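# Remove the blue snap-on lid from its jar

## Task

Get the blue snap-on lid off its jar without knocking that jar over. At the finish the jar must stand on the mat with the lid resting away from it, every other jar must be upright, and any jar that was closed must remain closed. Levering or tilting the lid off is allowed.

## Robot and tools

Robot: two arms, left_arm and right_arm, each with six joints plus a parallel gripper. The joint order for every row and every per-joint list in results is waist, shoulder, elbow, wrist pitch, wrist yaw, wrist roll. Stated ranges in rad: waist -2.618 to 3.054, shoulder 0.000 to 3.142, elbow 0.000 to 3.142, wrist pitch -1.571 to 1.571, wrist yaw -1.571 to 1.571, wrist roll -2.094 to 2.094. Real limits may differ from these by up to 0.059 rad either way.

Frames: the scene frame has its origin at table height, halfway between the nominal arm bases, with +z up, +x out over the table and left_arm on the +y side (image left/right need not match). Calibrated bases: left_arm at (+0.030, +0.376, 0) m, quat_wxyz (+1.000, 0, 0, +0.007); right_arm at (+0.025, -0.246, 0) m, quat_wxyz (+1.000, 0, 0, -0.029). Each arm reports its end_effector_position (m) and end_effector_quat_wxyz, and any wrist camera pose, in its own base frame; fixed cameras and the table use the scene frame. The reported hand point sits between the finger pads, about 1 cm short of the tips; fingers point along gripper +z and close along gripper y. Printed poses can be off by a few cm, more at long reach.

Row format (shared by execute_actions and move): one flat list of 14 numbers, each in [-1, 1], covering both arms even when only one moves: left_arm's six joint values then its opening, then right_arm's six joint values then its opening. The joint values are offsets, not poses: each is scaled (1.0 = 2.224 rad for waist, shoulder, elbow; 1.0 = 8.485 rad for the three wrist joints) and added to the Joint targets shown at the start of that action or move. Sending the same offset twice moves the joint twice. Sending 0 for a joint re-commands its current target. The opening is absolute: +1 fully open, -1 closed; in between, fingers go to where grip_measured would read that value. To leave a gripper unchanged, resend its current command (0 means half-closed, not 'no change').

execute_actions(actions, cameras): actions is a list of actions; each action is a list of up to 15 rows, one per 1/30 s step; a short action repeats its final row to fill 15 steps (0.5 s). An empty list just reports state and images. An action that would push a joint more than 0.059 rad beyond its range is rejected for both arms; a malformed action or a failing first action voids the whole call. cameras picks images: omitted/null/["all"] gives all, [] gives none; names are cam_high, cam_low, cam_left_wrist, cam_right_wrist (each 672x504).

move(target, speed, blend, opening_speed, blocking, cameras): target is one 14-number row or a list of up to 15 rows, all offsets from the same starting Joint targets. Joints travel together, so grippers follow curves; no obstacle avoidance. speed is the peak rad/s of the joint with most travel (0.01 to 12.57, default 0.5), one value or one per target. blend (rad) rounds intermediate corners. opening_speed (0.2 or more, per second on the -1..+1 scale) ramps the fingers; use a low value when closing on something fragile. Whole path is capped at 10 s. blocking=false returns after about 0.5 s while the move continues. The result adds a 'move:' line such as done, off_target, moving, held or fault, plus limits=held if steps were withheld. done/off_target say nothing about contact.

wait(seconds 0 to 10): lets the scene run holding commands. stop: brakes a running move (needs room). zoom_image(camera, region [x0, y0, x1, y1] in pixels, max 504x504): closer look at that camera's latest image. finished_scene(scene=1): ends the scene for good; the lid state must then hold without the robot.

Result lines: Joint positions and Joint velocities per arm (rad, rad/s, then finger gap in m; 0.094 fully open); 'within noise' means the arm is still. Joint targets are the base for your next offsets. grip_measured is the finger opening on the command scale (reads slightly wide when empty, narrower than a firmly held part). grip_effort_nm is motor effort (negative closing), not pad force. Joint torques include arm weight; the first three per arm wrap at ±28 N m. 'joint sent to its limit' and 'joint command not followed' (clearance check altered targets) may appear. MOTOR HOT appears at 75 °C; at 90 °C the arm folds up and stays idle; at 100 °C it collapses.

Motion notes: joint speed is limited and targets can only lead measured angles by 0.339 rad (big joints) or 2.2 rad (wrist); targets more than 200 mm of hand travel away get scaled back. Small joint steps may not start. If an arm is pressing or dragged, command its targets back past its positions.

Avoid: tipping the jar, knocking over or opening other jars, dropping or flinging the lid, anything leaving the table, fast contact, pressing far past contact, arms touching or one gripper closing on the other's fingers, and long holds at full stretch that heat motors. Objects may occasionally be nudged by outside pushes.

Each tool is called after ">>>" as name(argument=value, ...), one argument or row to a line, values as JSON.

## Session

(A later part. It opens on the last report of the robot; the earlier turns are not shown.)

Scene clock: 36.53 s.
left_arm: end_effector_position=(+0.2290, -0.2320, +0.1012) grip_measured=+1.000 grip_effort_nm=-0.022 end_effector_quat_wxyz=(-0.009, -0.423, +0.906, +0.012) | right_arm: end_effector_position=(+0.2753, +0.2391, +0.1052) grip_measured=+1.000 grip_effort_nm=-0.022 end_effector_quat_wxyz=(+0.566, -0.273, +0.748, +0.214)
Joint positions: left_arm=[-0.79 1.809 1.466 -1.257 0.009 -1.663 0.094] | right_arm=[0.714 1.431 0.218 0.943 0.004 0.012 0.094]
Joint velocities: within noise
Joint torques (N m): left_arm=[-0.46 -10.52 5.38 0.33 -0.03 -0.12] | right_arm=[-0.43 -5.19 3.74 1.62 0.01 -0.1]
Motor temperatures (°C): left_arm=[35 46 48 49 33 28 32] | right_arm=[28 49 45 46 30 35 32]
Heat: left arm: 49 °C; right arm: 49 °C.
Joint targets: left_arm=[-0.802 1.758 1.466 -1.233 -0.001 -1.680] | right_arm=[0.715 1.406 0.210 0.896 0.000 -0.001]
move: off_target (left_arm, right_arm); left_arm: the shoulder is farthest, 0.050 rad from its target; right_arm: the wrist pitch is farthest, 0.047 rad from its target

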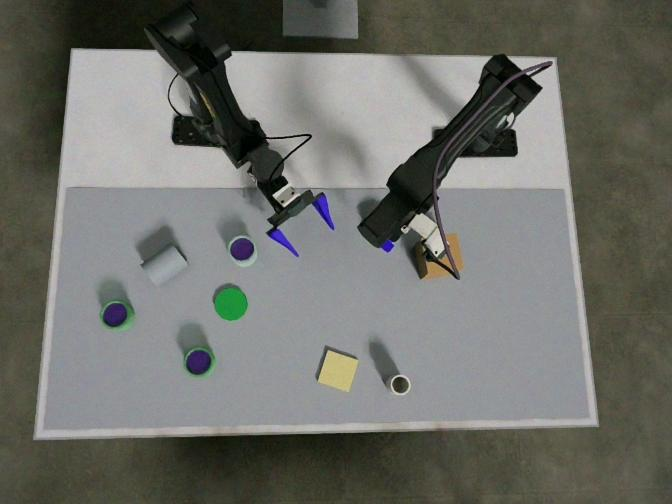

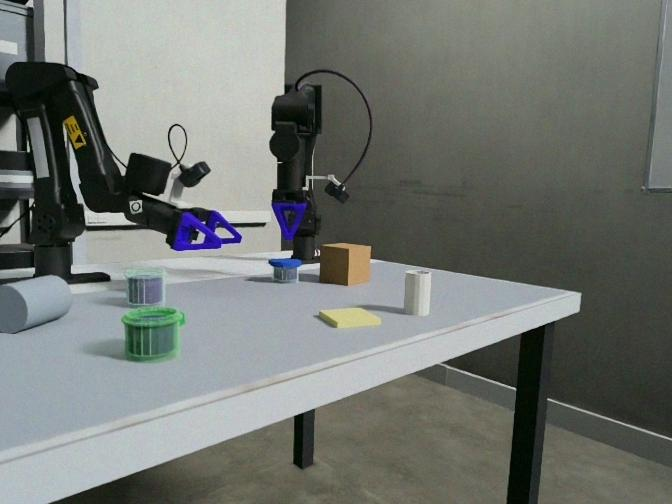

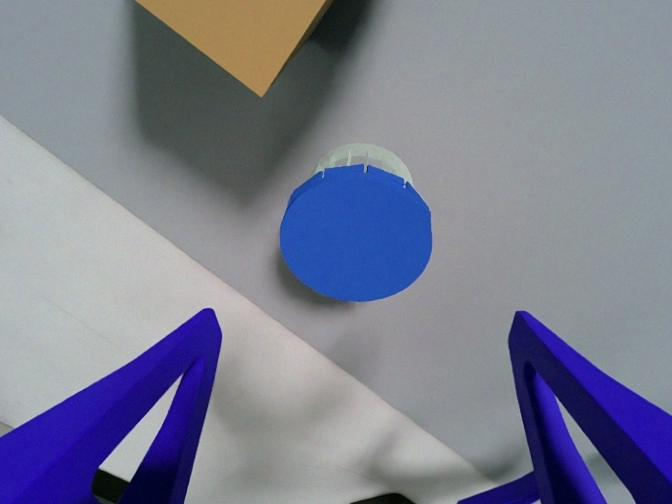

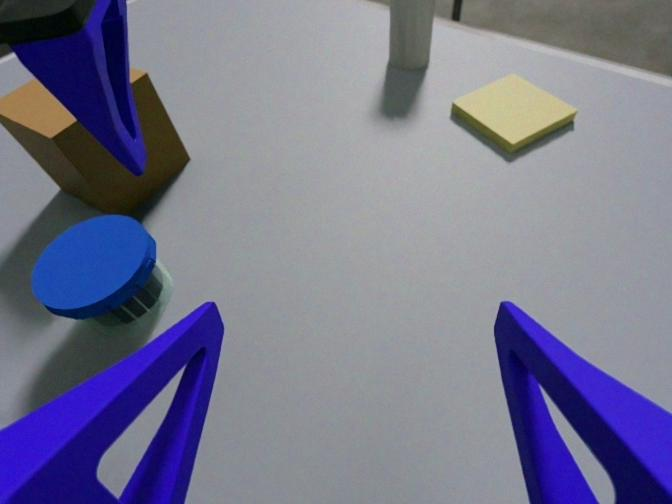

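>>> move(
  target=[0,0.0216,-0.089,0.0306,0,0,1,0,0,0,0,0,0,1],
  speed=0.25,
)

>>> zoom_image(
  camera="cam_low",
  region=[220, 205, 380, 305],
)

Scene clock: 39.30 s.
left_arm: end_effector_position=(+0.2319, -0.2350, +0.0524) grip_measured=+1.000 grip_effort_nm=-0.017 end_effector_quat_wxyz=(+0.001, -0.423, +0.906, -0.015) | right_arm: end_effector_position=(+0.2753, +0.2391, +0.1052) grip_measured=+1.000 grip_effort_nm=-0.017 end_effector_quat_wxyz=(+0.566, -0.273, +0.748, +0.214)
Joint positions: left_arm=[-0.79 1.809 1.269 -1.002 0.009 -1.665 0.094] | right_arm=[0.714 1.431 0.218 0.943 0.004 0.012 0.094]
Joint velocities: within noise
Joint torques (N m): left_arm=[-0.51 -6.53 5.27 0.51 -0.01 -0.12] | right_arm=[-0.31 -5.24 3.69 1.6 0.01 -0.14]
Motor temperatures (°C): left_arm=[35 47 47 49 33 28 32] | right_arm=[28 49 45 46 30 35 32]
Heat: left arm: 49 °C; right arm: 49 °C.
Joint targets: left_arm=[-0.802 1.806 1.268 -0.974 -0.001 -1.680] | right_arm=[0.715 1.406 0.210 0.896 0.000 -0.001]
move: off_target (right_arm); right_arm: the wrist pitch is farthest, 0.047 rad from its target

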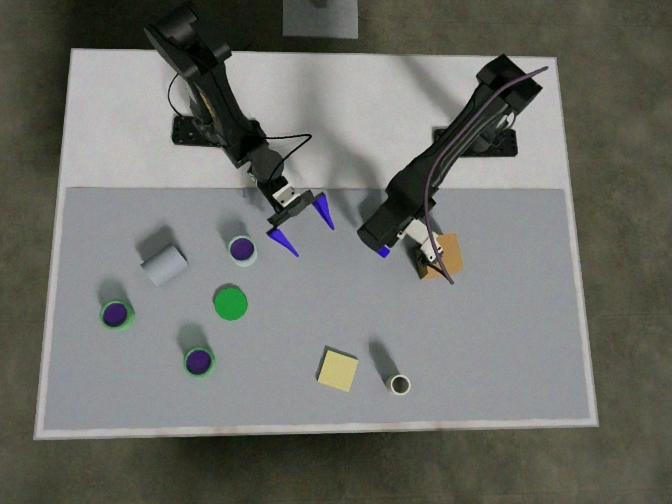

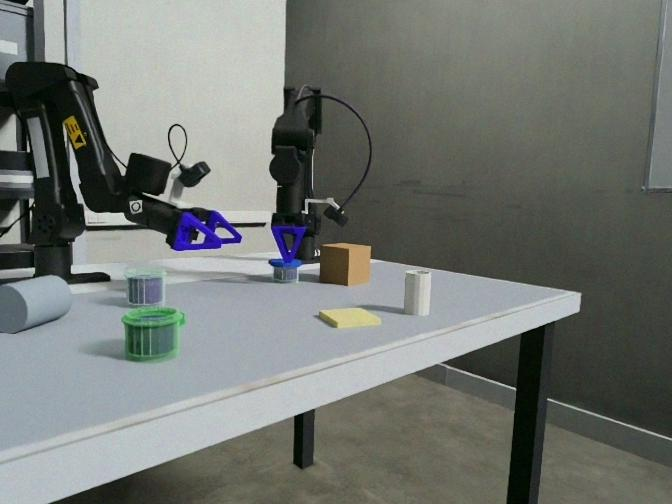

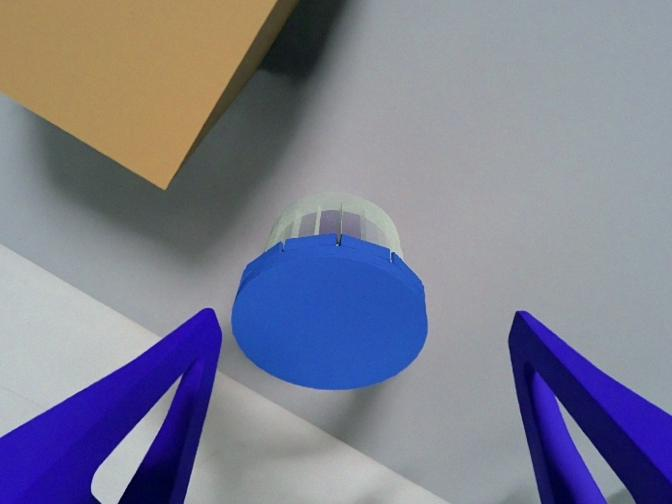

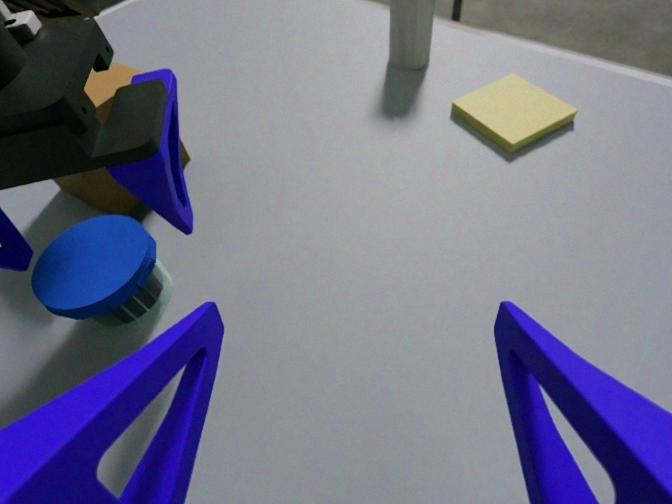

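Scaled by 3.150 from the camera's 672x504 image, which has a finer 960x720 frame.

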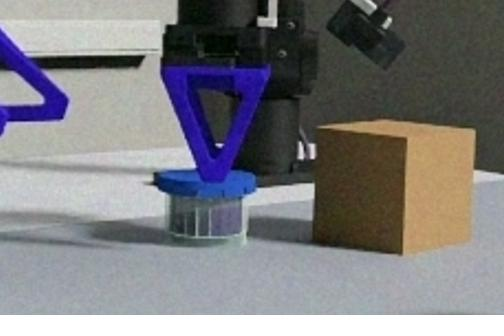

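>>> move(
  target=[0,0.0013,-0.0216,0.0027,0,0,1,0,0,0,0,0,0,1],
  speed=0.2,
)

>>> zoom_image(
  camera="cam_low",
  region=[240, 225, 340, 295],
)

Scene clock: 40.93 s.
left_arm: end_effector_position=(+0.2252, -0.2282, +0.0409) grip_measured=+1.000 grip_effort_nm=-0.017 end_effector_quat_wxyz=(-0.003, -0.423, +0.906, -0.004) | right_arm: end_effector_position=(+0.2753, +0.2391, +0.1052) grip_measured=+1.000 grip_effort_nm=-0.022 end_effector_quat_wxyz=(+0.566, -0.273, +0.748, +0.214)
Joint positions: left_arm=[-0.79 1.809 1.221 -0.977 0.009 -1.665 0.094] | right_arm=[0.714 1.431 0.218 0.943 0.004 0.012 0.094]
Joint velocities: within noise
Joint torques (N m): left_arm=[-0.46 -6.26 5.18 0.44 -0.02 -0.13] | right_arm=[-0.62 -5.31 3.75 1.62 0.02 -0.1]
Motor temperatures (°C): left_arm=[35 47 47 49 33 28 32] | right_arm=[28 48 45 46 30 35 32]
Heat: left arm: 49 °C; right arm: 48 °C.
Joint targets: left_arm=[-0.802 1.809 1.220 -0.951 -0.001 -1.680] | right_arm=[0.715 1.406 0.210 0.896 0.000 -0.001]
move: off_target (right_arm); right_arm: the wrist pitch is farthest, 0.047 rad from its target

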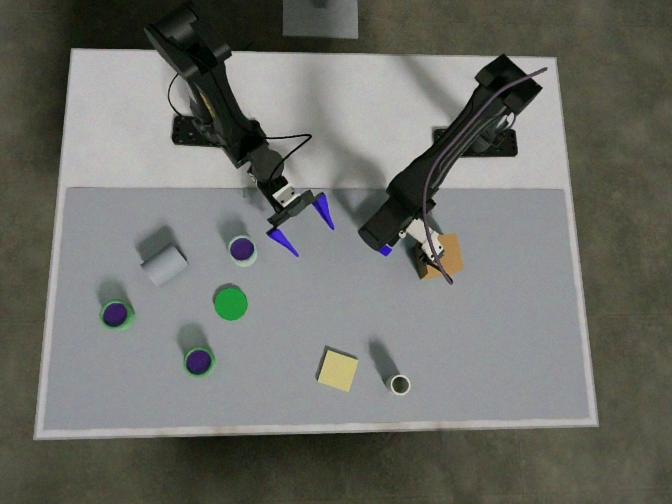

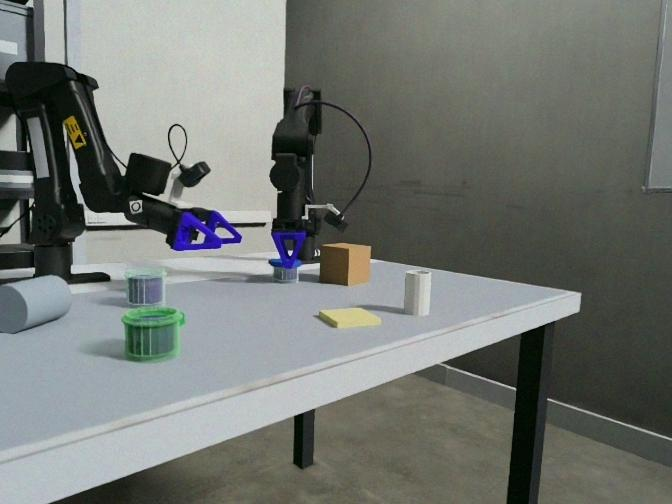

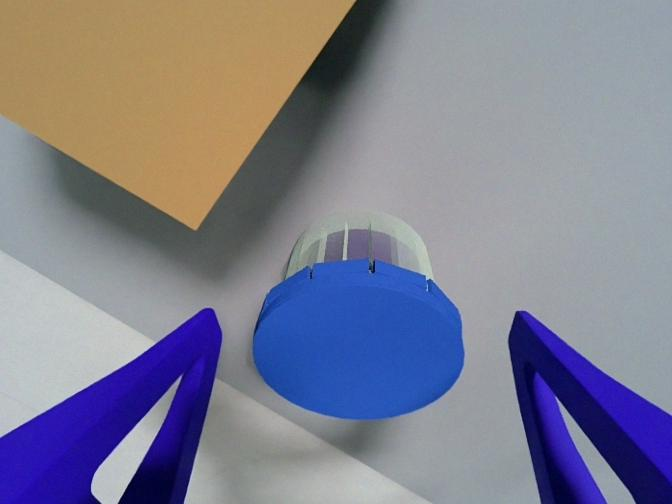

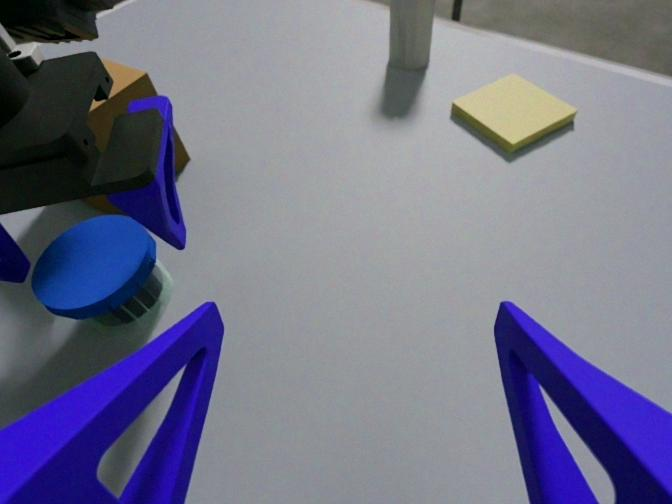

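Scaled by 5.040 from the camera's 672x504 image, which has a finer 960x720 frame.

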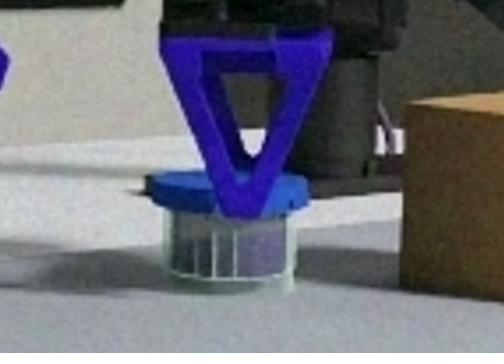

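>>> move(
  target=[0,0,0,0,0,0,0.2,0,0,0,0,0,0,1],
  opening_speed=0.5,
  cameras=["cam_low","cam_left_wrist"],
)

Scene clock: 43.10 s.
left_arm: end_effector_position=(+0.2248, -0.2281, +0.0409) grip_measured=+0.368 grip_effort_nm=-1.038 end_effector_quat_wxyz=(-0.004, -0.423, +0.906, -0.004) | right_arm: end_effector_position=(+0.2753, +0.2391, +0.1052) grip_measured=+1.000 grip_effort_nm=-0.017 end_effector_quat_wxyz=(+0.566, -0.273, +0.748, +0.214)
Joint positions: left_arm=[-0.79 1.809 1.221 -0.979 0.01 -1.665 0.064] | right_arm=[0.714 1.431 0.218 0.943 0.004 0.012 0.094]
Joint velocities: within noise
Joint torques (N m): left_arm=[-0.46 -6.22 5.22 0.45 -0.03 -0.11] | right_arm=[-0.4 -5.15 3.73 1.63 0.02 -0.09]
Motor temperatures (°C): left_arm=[35 46 47 49 33 28 32] | right_arm=[28 48 44 45 30 35 32]
Heat: left arm: 49 °C; right arm: 48 °C.
Joint targets: left_arm=[-0.802 1.809 1.220 -0.951 -0.001 -1.680] | right_arm=[0.715 1.406 0.210 0.896 0.000 -0.001]
move: off_target (right_arm); right_arm: the wrist pitch is farthest, 0.047 rad from its target
Images, in order (width x height): cam_low 672x504, cam_left_wrist 672x504.

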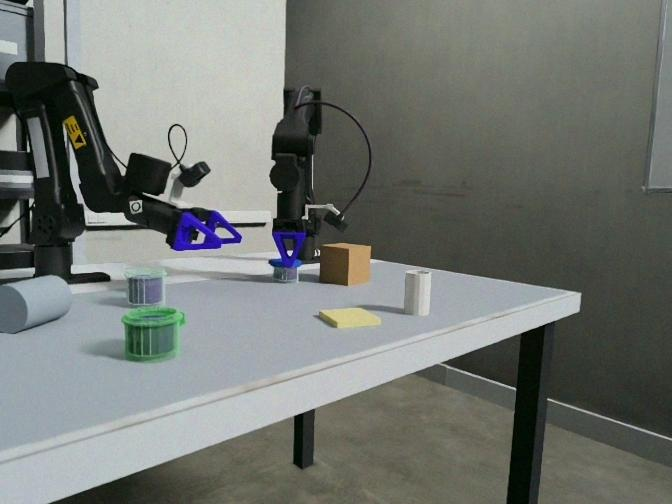

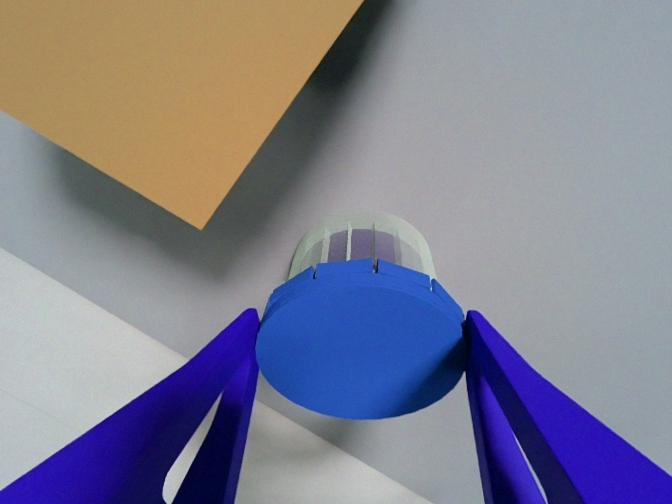

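>>> move(
  target=[0,-0.031,0.1371,-0.0423,0,0,0.2,0,0,0,0,0,0,1],
  speed=0.25,
)

>>> zoom_image(
  camera="cam_low",
  region=[200, 175, 360, 295],
)

Scene clock: 45.63 s.
left_arm: end_effector_position=(+0.2254, -0.2288, +0.1096) grip_measured=+0.368 grip_effort_nm=-1.038 end_effector_quat_wxyz=(-0.010, -0.423, +0.906, +0.014) | right_arm: end_effector_position=(+0.2753, +0.2391, +0.1052) grip_measured=+1.000 grip_effort_nm=-0.012 end_effector_quat_wxyz=(+0.566, -0.273, +0.748, +0.214)
Joint positions: left_arm=[-0.79 1.792 1.479 -1.29 0.01 -1.665 0.064] | right_arm=[0.714 1.431 0.218 0.943 0.004 0.012 0.094]
Joint velocities: within noise
Joint torques (N m): left_arm=[-0.49 -10.44 8.88 -0.17 0.01 -0.12] | right_arm=[-0.29 -5.07 3.66 1.68 0.01 -0.11]
Motor temperatures (°C): left_arm=[35 46 47 48 33 28 32] | right_arm=[28 48 44 45 30 35 32]
Heat: left arm: 48 °C; right arm: 48 °C.
Joint targets: left_arm=[-0.802 1.740 1.525 -1.310 -0.001 -1.680] | right_arm=[0.715 1.406 0.210 0.896 0.000 -0.001]
move: off_target (left_arm, right_arm); left_arm: the shoulder is farthest, 0.052 rad from its target; right_arm: the wrist pitch is farthest, 0.047 rad from its target

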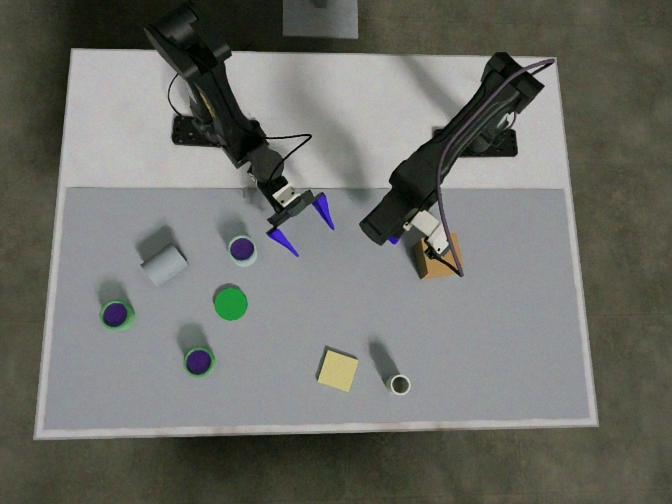

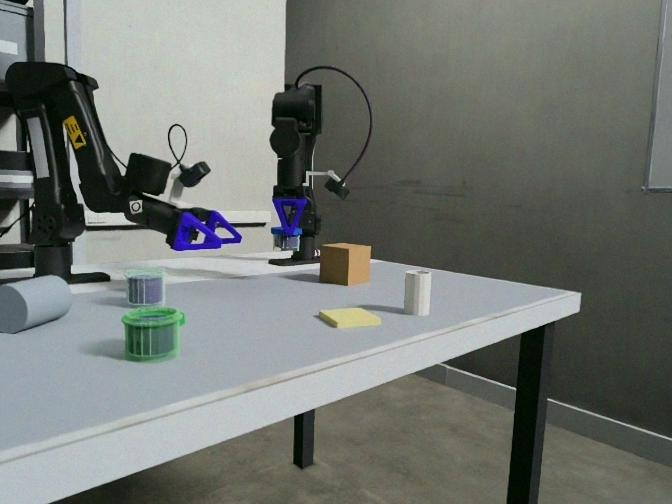

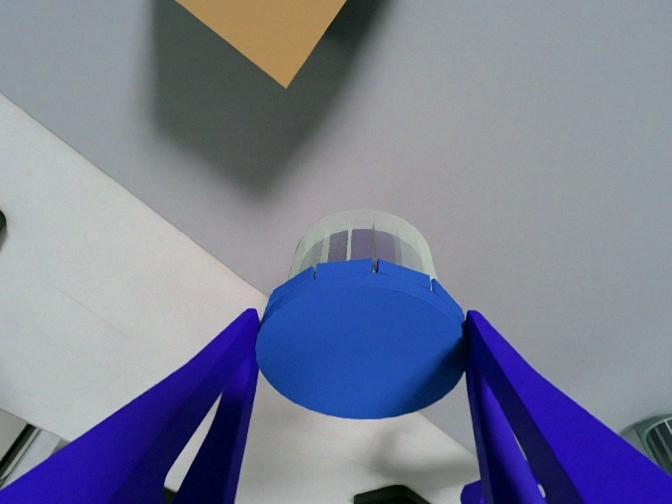

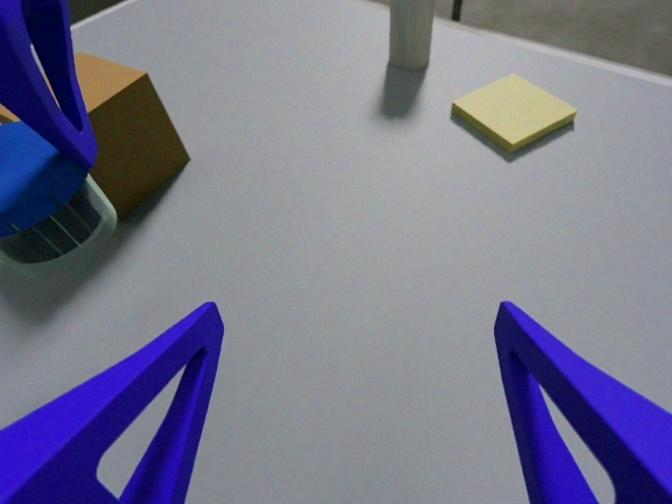

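Scaled by 3.150 from the camera's 672x504 image, which has a finer 960x720 frame.

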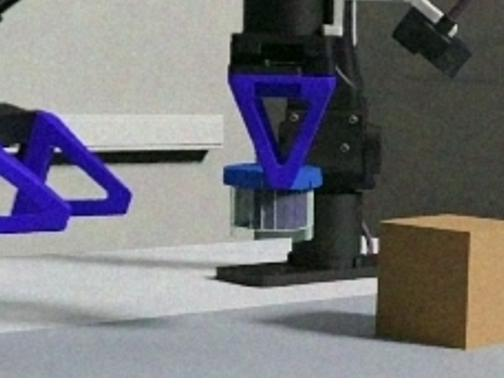

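>>> move(
  target=[
    [0,0,0,0,0,0,0.2,0,0.1727,-0.0247,0.0759,0,0,1],
    [0,0,0,0,0,0,0.2,0.1578,0.1727,-0.0247,0.0759,0,0,1],
  ],
  speed=0.5,
)

>>> zoom_image(
  camera="cam_low",
  region=[200, 175, 360, 295],
)

Scene clock: 50.27 s.
left_arm: end_effector_position=(+0.2251, -0.2285, +0.1096) grip_measured=+0.368 grip_effort_nm=-1.043 end_effector_quat_wxyz=(-0.011, -0.423, +0.906, +0.014) | right_arm: end_effector_position=(+0.1754, +0.3241, +0.0923) grip_measured=+1.000 grip_effort_nm=-0.022 end_effector_quat_wxyz=(+0.560, -0.386, +0.651, +0.336)
Joint positions: left_arm=[-0.79 1.792 1.479 -1.292 0.01 -1.665 0.064] | right_arm=[1.069 1.783 0.159 1.477 -0.007 0.004 0.094]
Joint velocities: within noise
Joint torques (N m): left_arm=[-0.47 -10.43 9.01 -0.17 -0.03 -0.13] | right_arm=[0.24 -3.58 1.77 2.86 0.02 -0.1]
Motor temperatures (°C): left_arm=[35 47 47 48 33 28 33] | right_arm=[28 48 44 46 30 34 31]
Heat: left arm: 48 °C; right arm: 48 °C.
Joint targets: left_arm=[-0.802 1.740 1.525 -1.310 -0.001 -1.680] | right_arm=[1.066 1.791 0.155 1.540 0.000 -0.001]
move: off_target (left_arm, right_arm); left_arm: the shoulder is farthest, 0.052 rad from its target; right_arm: the wrist pitch is farthest, 0.063 rad from its target

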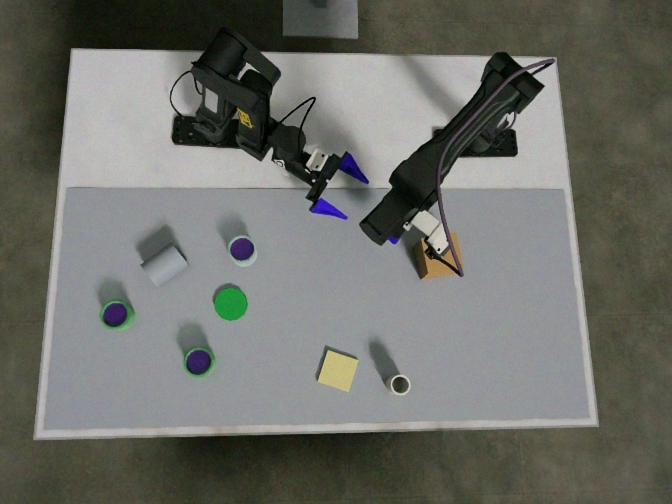

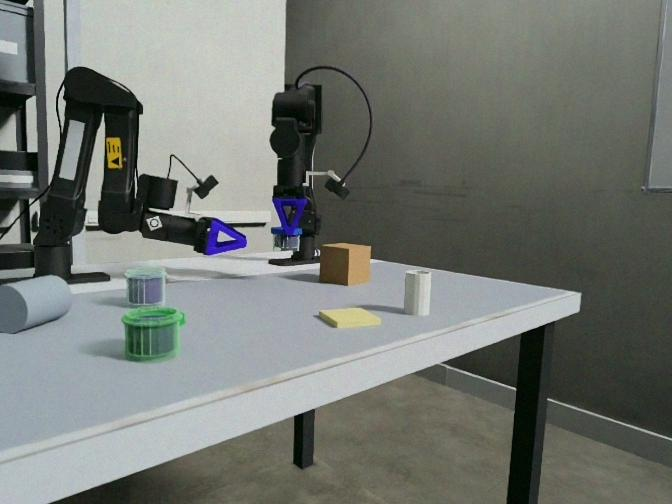

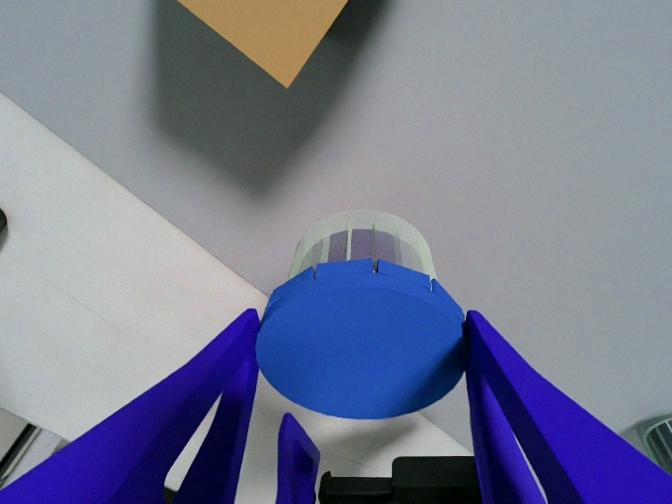

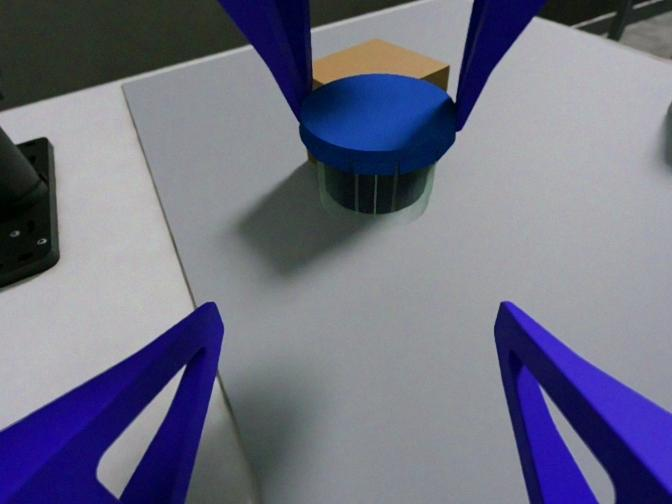

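Scaled by 3.150 from the camera's 672x504 image, which has a finer 960x720 frame.

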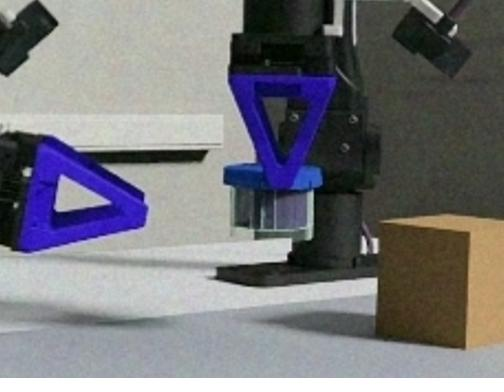

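>>> move(
  target=[
    [0,0,0,0,0,0,0.2,-0.0094,0,0,0,0,0,1],
    [0,0,0,0,0,0,0.2,-0.0094,0.0814,0.1398,-0.0153,0,0,1],
  ],
  speed=0.25,
)

>>> zoom_image(
  camera="cam_low",
  region=[200, 175, 360, 295],
)

Scene clock: 53.07 s.
left_arm: end_effector_position=(+0.2251, -0.2285, +0.1096) grip_measured=+0.368 grip_effort_nm=-1.043 end_effector_quat_wxyz=(-0.011, -0.423, +0.906, +0.014) | right_arm: end_effector_position=(+0.2163, +0.3848, +0.1063) grip_measured=+1.000 grip_effort_nm=-0.017 end_effector_quat_wxyz=(+0.592, -0.365, +0.630, +0.346)
Joint positions: left_arm=[-0.79 1.792 1.479 -1.292 0.01 -1.665 0.064] | right_arm=[1.058 1.961 0.443 1.458 0.004 0.004 0.094]
Joint velocities: within noise
Joint torques (N m): left_arm=[-0.39 -10.48 9.01 -0.16 -0.04 -0.1] | right_arm=[-0.4 -5.55 4.89 1.67 0.04 -0.08]
Motor temperatures (°C): left_arm=[35 47 47 47 33 28 33] | right_arm=[28 48 44 46 30 34 31]
Heat: left arm: 47 °C; right arm: 48 °C.
Joint targets: left_arm=[-0.802 1.740 1.525 -1.310 -0.001 -1.680] | right_arm=[1.045 1.972 0.466 1.410 0.000 -0.001]
move: off_target (left_arm, right_arm); left_arm: the shoulder is farthest, 0.052 rad from its target; right_arm: the wrist pitch is farthest, 0.048 rad from its target

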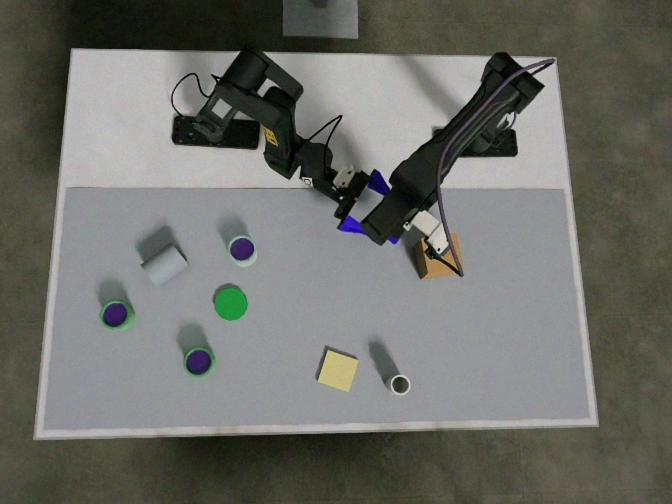

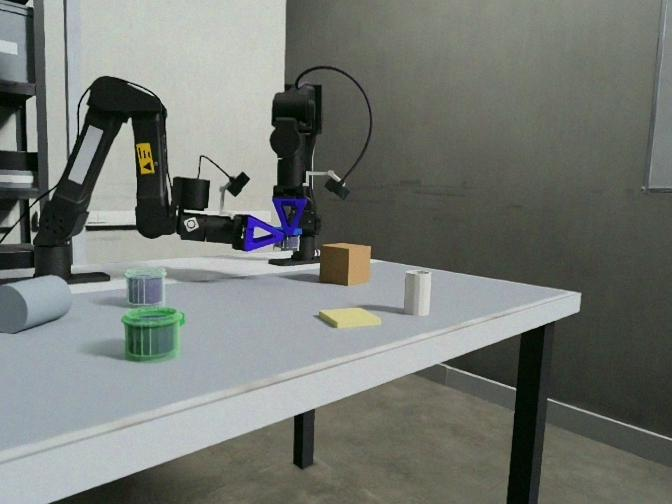

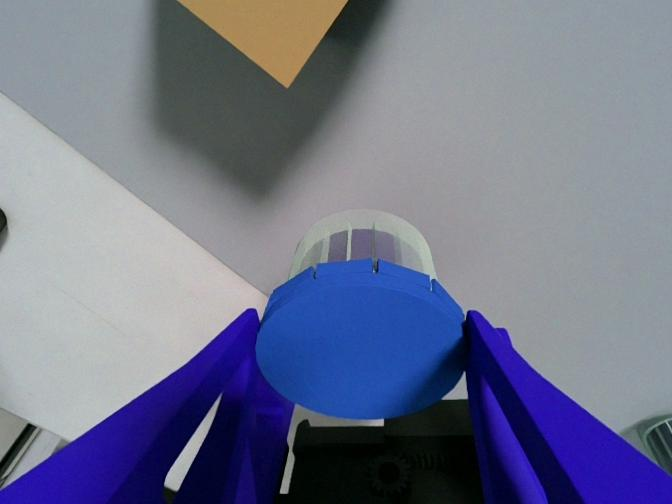

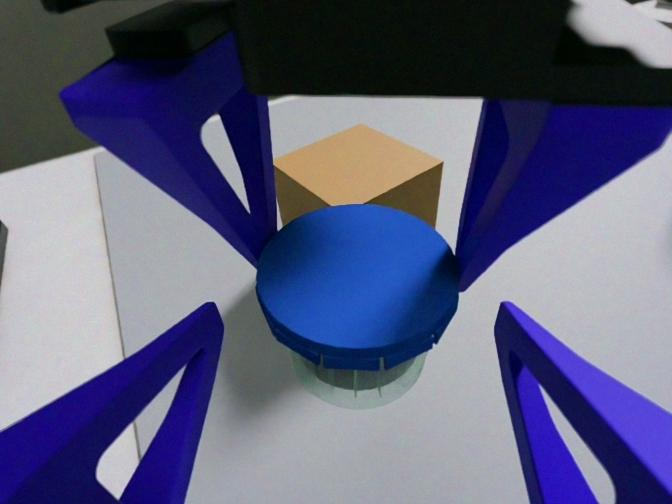

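Scaled by 3.150 from the camera's 672x504 image, which has a finer 960x720 frame.

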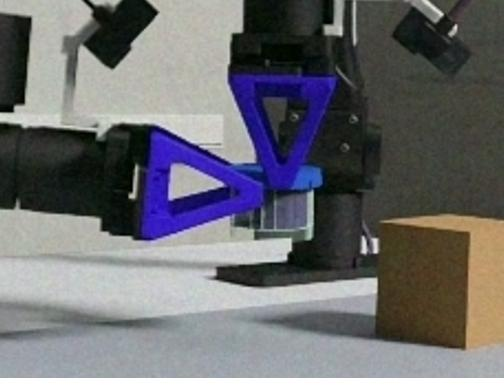

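>>> move(
  target=[0,0,0,0,0,0,0.2,0,0.0193,0.0175,-0.0078,0,0,1],
  speed=0.15,
  cameras=["cam_low","cam_right_wrist"],
)

>>> zoom_image(
  camera="cam_low",
  region=[200, 175, 360, 295],
)

Scene clock: 54.73 s.
left_arm: end_effector_position=(+0.2251, -0.2285, +0.1096) grip_measured=+0.368 grip_effort_nm=-1.043 end_effector_quat_wxyz=(-0.011, -0.423, +0.906, +0.014) | right_arm: end_effector_position=(+0.2199, +0.3911, +0.0835) grip_measured=+1.000 grip_effort_nm=-0.017 end_effector_quat_wxyz=(+0.569, -0.377, +0.651, +0.332)
Joint positions: left_arm=[-0.79 1.792 1.479 -1.292 0.01 -1.665 0.064] | right_arm=[1.058 2.004 0.48 1.392 0.004 0.004 0.094]
Joint velocities: within noise
Joint torques (N m): left_arm=[-0.36 -10.47 8.94 -0.18 -0.04 -0.11] | right_arm=[-0.51 -6.04 4.98 1.62 0.04 -0.07]
Motor temperatures (°C): left_arm=[35 47 47 47 33 28 33] | right_arm=[28 48 44 45 30 34 31]
Heat: left arm: 47 °C; right arm: 48 °C.
Joint targets: left_arm=[-0.802 1.740 1.525 -1.310 -0.001 -1.680] | right_arm=[1.045 2.014 0.505 1.344 0.000 -0.001]
move: off_target (left_arm, right_arm); left_arm: the shoulder is farthest, 0.052 rad from its target; right_arm: the wrist pitch is farthest, 0.048 rad from its target
Images, in order (width x height): cam_low 672x504, cam_right_wrist 672x504.

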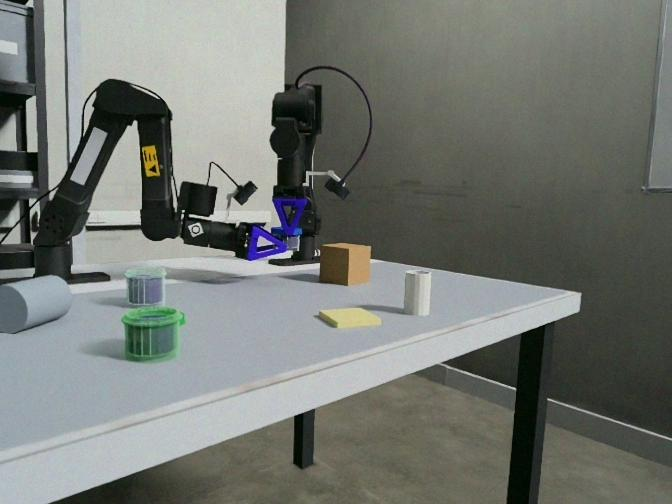

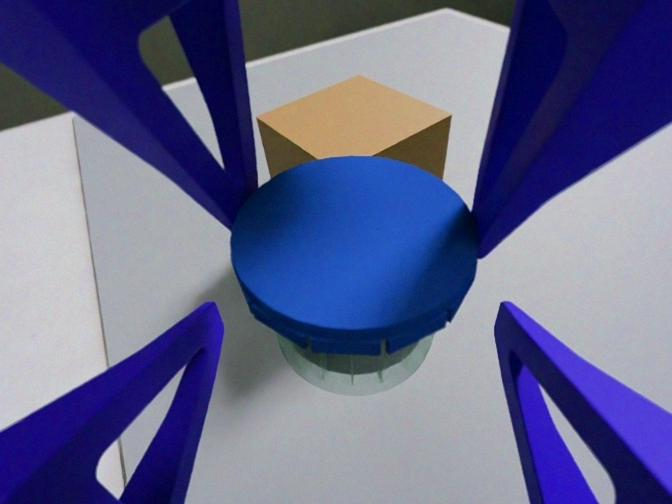

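Scaled by 3.150 from the camera's 672x504 image, which has a finer 960x720 frame.

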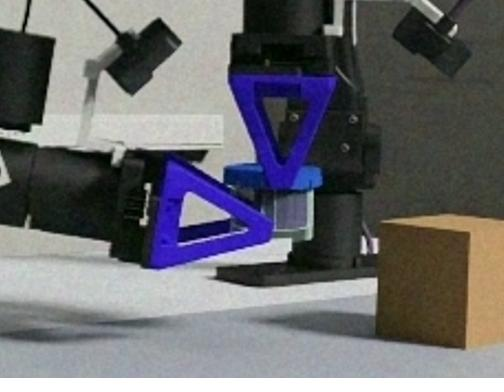

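>>> move(
  target=[0,0,0,0,0,0,0.2,0,0.001,0.0135,-0.0029,0,0,1],
  speed=0.15,
  cameras=["cam_low","cam_right_wrist"],
)

>>> zoom_image(
  camera="cam_low",
  region=[240, 195, 340, 265],
)

Scene clock: 56.67 s.
left_arm: end_effector_position=(+0.2251, -0.2285, +0.1096) grip_measured=+0.368 grip_effort_nm=-1.043 end_effector_quat_wxyz=(-0.011, -0.423, +0.906, +0.014) | right_arm: end_effector_position=(+0.2236, +0.3977, +0.0873) grip_measured=+1.000 grip_effort_nm=-0.017 end_effector_quat_wxyz=(+0.571, -0.376, +0.649, +0.334)
Joint positions: left_arm=[-0.79 1.792 1.479 -1.292 0.01 -1.665 0.064] | right_arm=[1.058 2.004 0.511 1.368 0.004 0.004 0.094]
Joint velocities: within noise
Joint torques (N m): left_arm=[-0.39 -10.45 8.96 -0.16 -0.03 -0.11] | right_arm=[-0.72 -6.09 5.2 1.62 0.03 -0.12]
Motor temperatures (°C): left_arm=[35 47 47 47 33 28 33] | right_arm=[28 48 44 45 30 34 31]
Heat: left arm: 47 °C; right arm: 48 °C.
Joint targets: left_arm=[-0.802 1.740 1.525 -1.310 -0.001 -1.680] | right_arm=[1.045 2.017 0.535 1.320 0.000 -0.001]
move: off_target (left_arm, right_arm); left_arm: the shoulder is farthest, 0.052 rad from its target; right_arm: the wrist pitch is farthest, 0.048 rad from its target
Images, in order (width x height): cam_low 672x504, cam_right_wrist 672x504.

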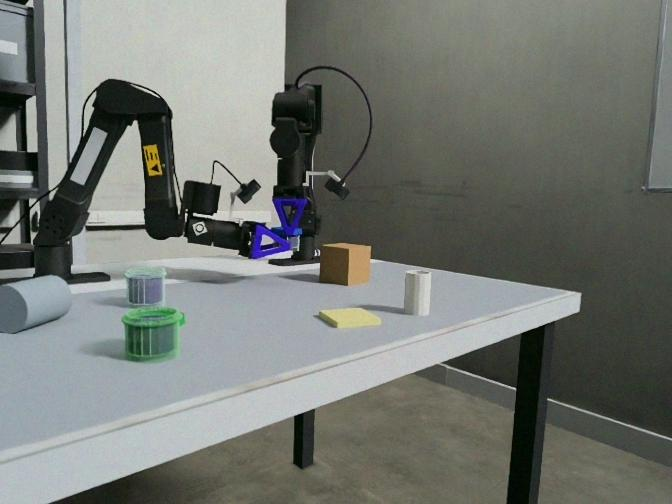

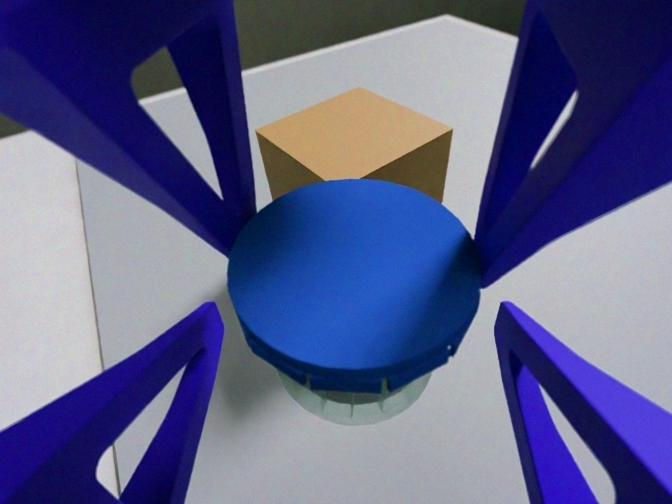

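Scaled by 5.040 from the camera's 672x504 image, which has a finer 960x720 frame.

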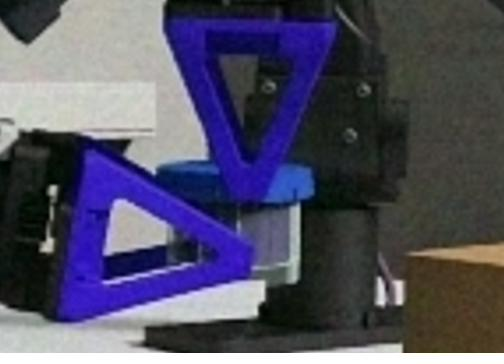

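>>> move(
  target=[0,0,0,0,0,0,0.2,0,0,0,0,0,0,-0.15],
  opening_speed=0.5,
  cameras=["cam_low","cam_right_wrist","cam_left_wrist"],
)

>>> zoom_image(
  camera="cam_low",
  region=[240, 195, 340, 265],
)

Scene clock: 59.60 s.
left_arm: end_effector_position=(+0.2251, -0.2285, +0.1096) grip_measured=+0.368 grip_effort_nm=-1.048 end_effector_quat_wxyz=(-0.011, -0.423, +0.906, +0.014) | right_arm: end_effector_position=(+0.2242, +0.3973, +0.0873) grip_measured=+0.192 grip_effort_nm=-1.043 end_effector_quat_wxyz=(+0.570, -0.374, +0.650, +0.335)
Joint positions: left_arm=[-0.79 1.792 1.479 -1.292 0.01 -1.665 0.064] | right_arm=[1.056 2.004 0.511 1.368 0.004 0.009 0.056]
Joint velocities: within noise
Joint torques (N m): left_arm=[-0.47 -10.51 9.03 -0.15 -0.02 -0.12] | right_arm=[-0.53 -5.97 5.08 1.61 0 -0.08]
Motor temperatures (°C): left_arm=[35 47 47 47 33 28 33] | right_arm=[28 48 44 45 30 34 31]
Heat: left arm: 47 °C; right arm: 48 °C.
Joint targets: left_arm=[-0.802 1.740 1.525 -1.310 -0.001 -1.680] | right_arm=[1.045 2.017 0.535 1.320 0.000 -0.001]
move: off_target (left_arm, right_arm); left_arm: the shoulder is farthest, 0.052 rad from its target; right_arm: the wrist pitch is farthest, 0.048 rad from its target
Images, in order (width x height): cam_low 672x504, cam_left_wrist 672x504, cam_right_wrist 672x504.

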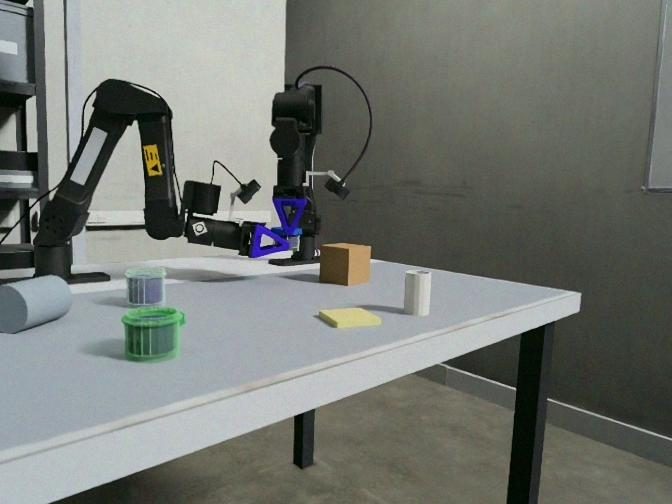

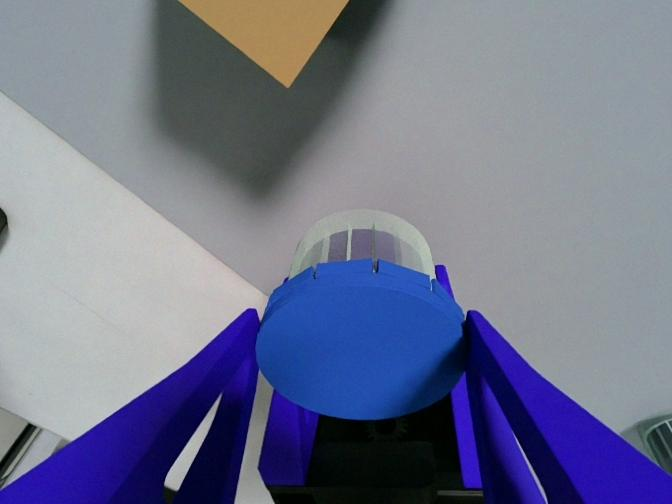

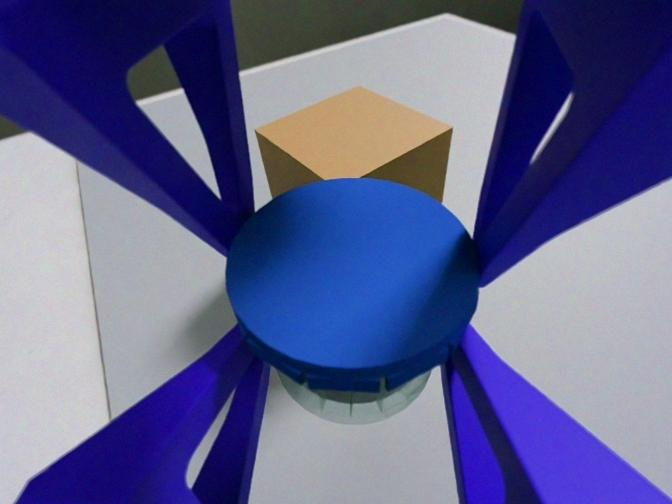

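Scaled by 5.040 from the camera's 672x504 image, which has a finer 960x720 frame.

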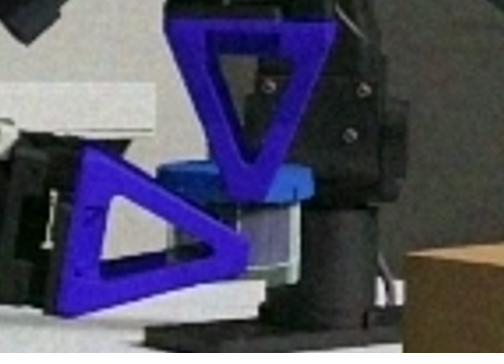

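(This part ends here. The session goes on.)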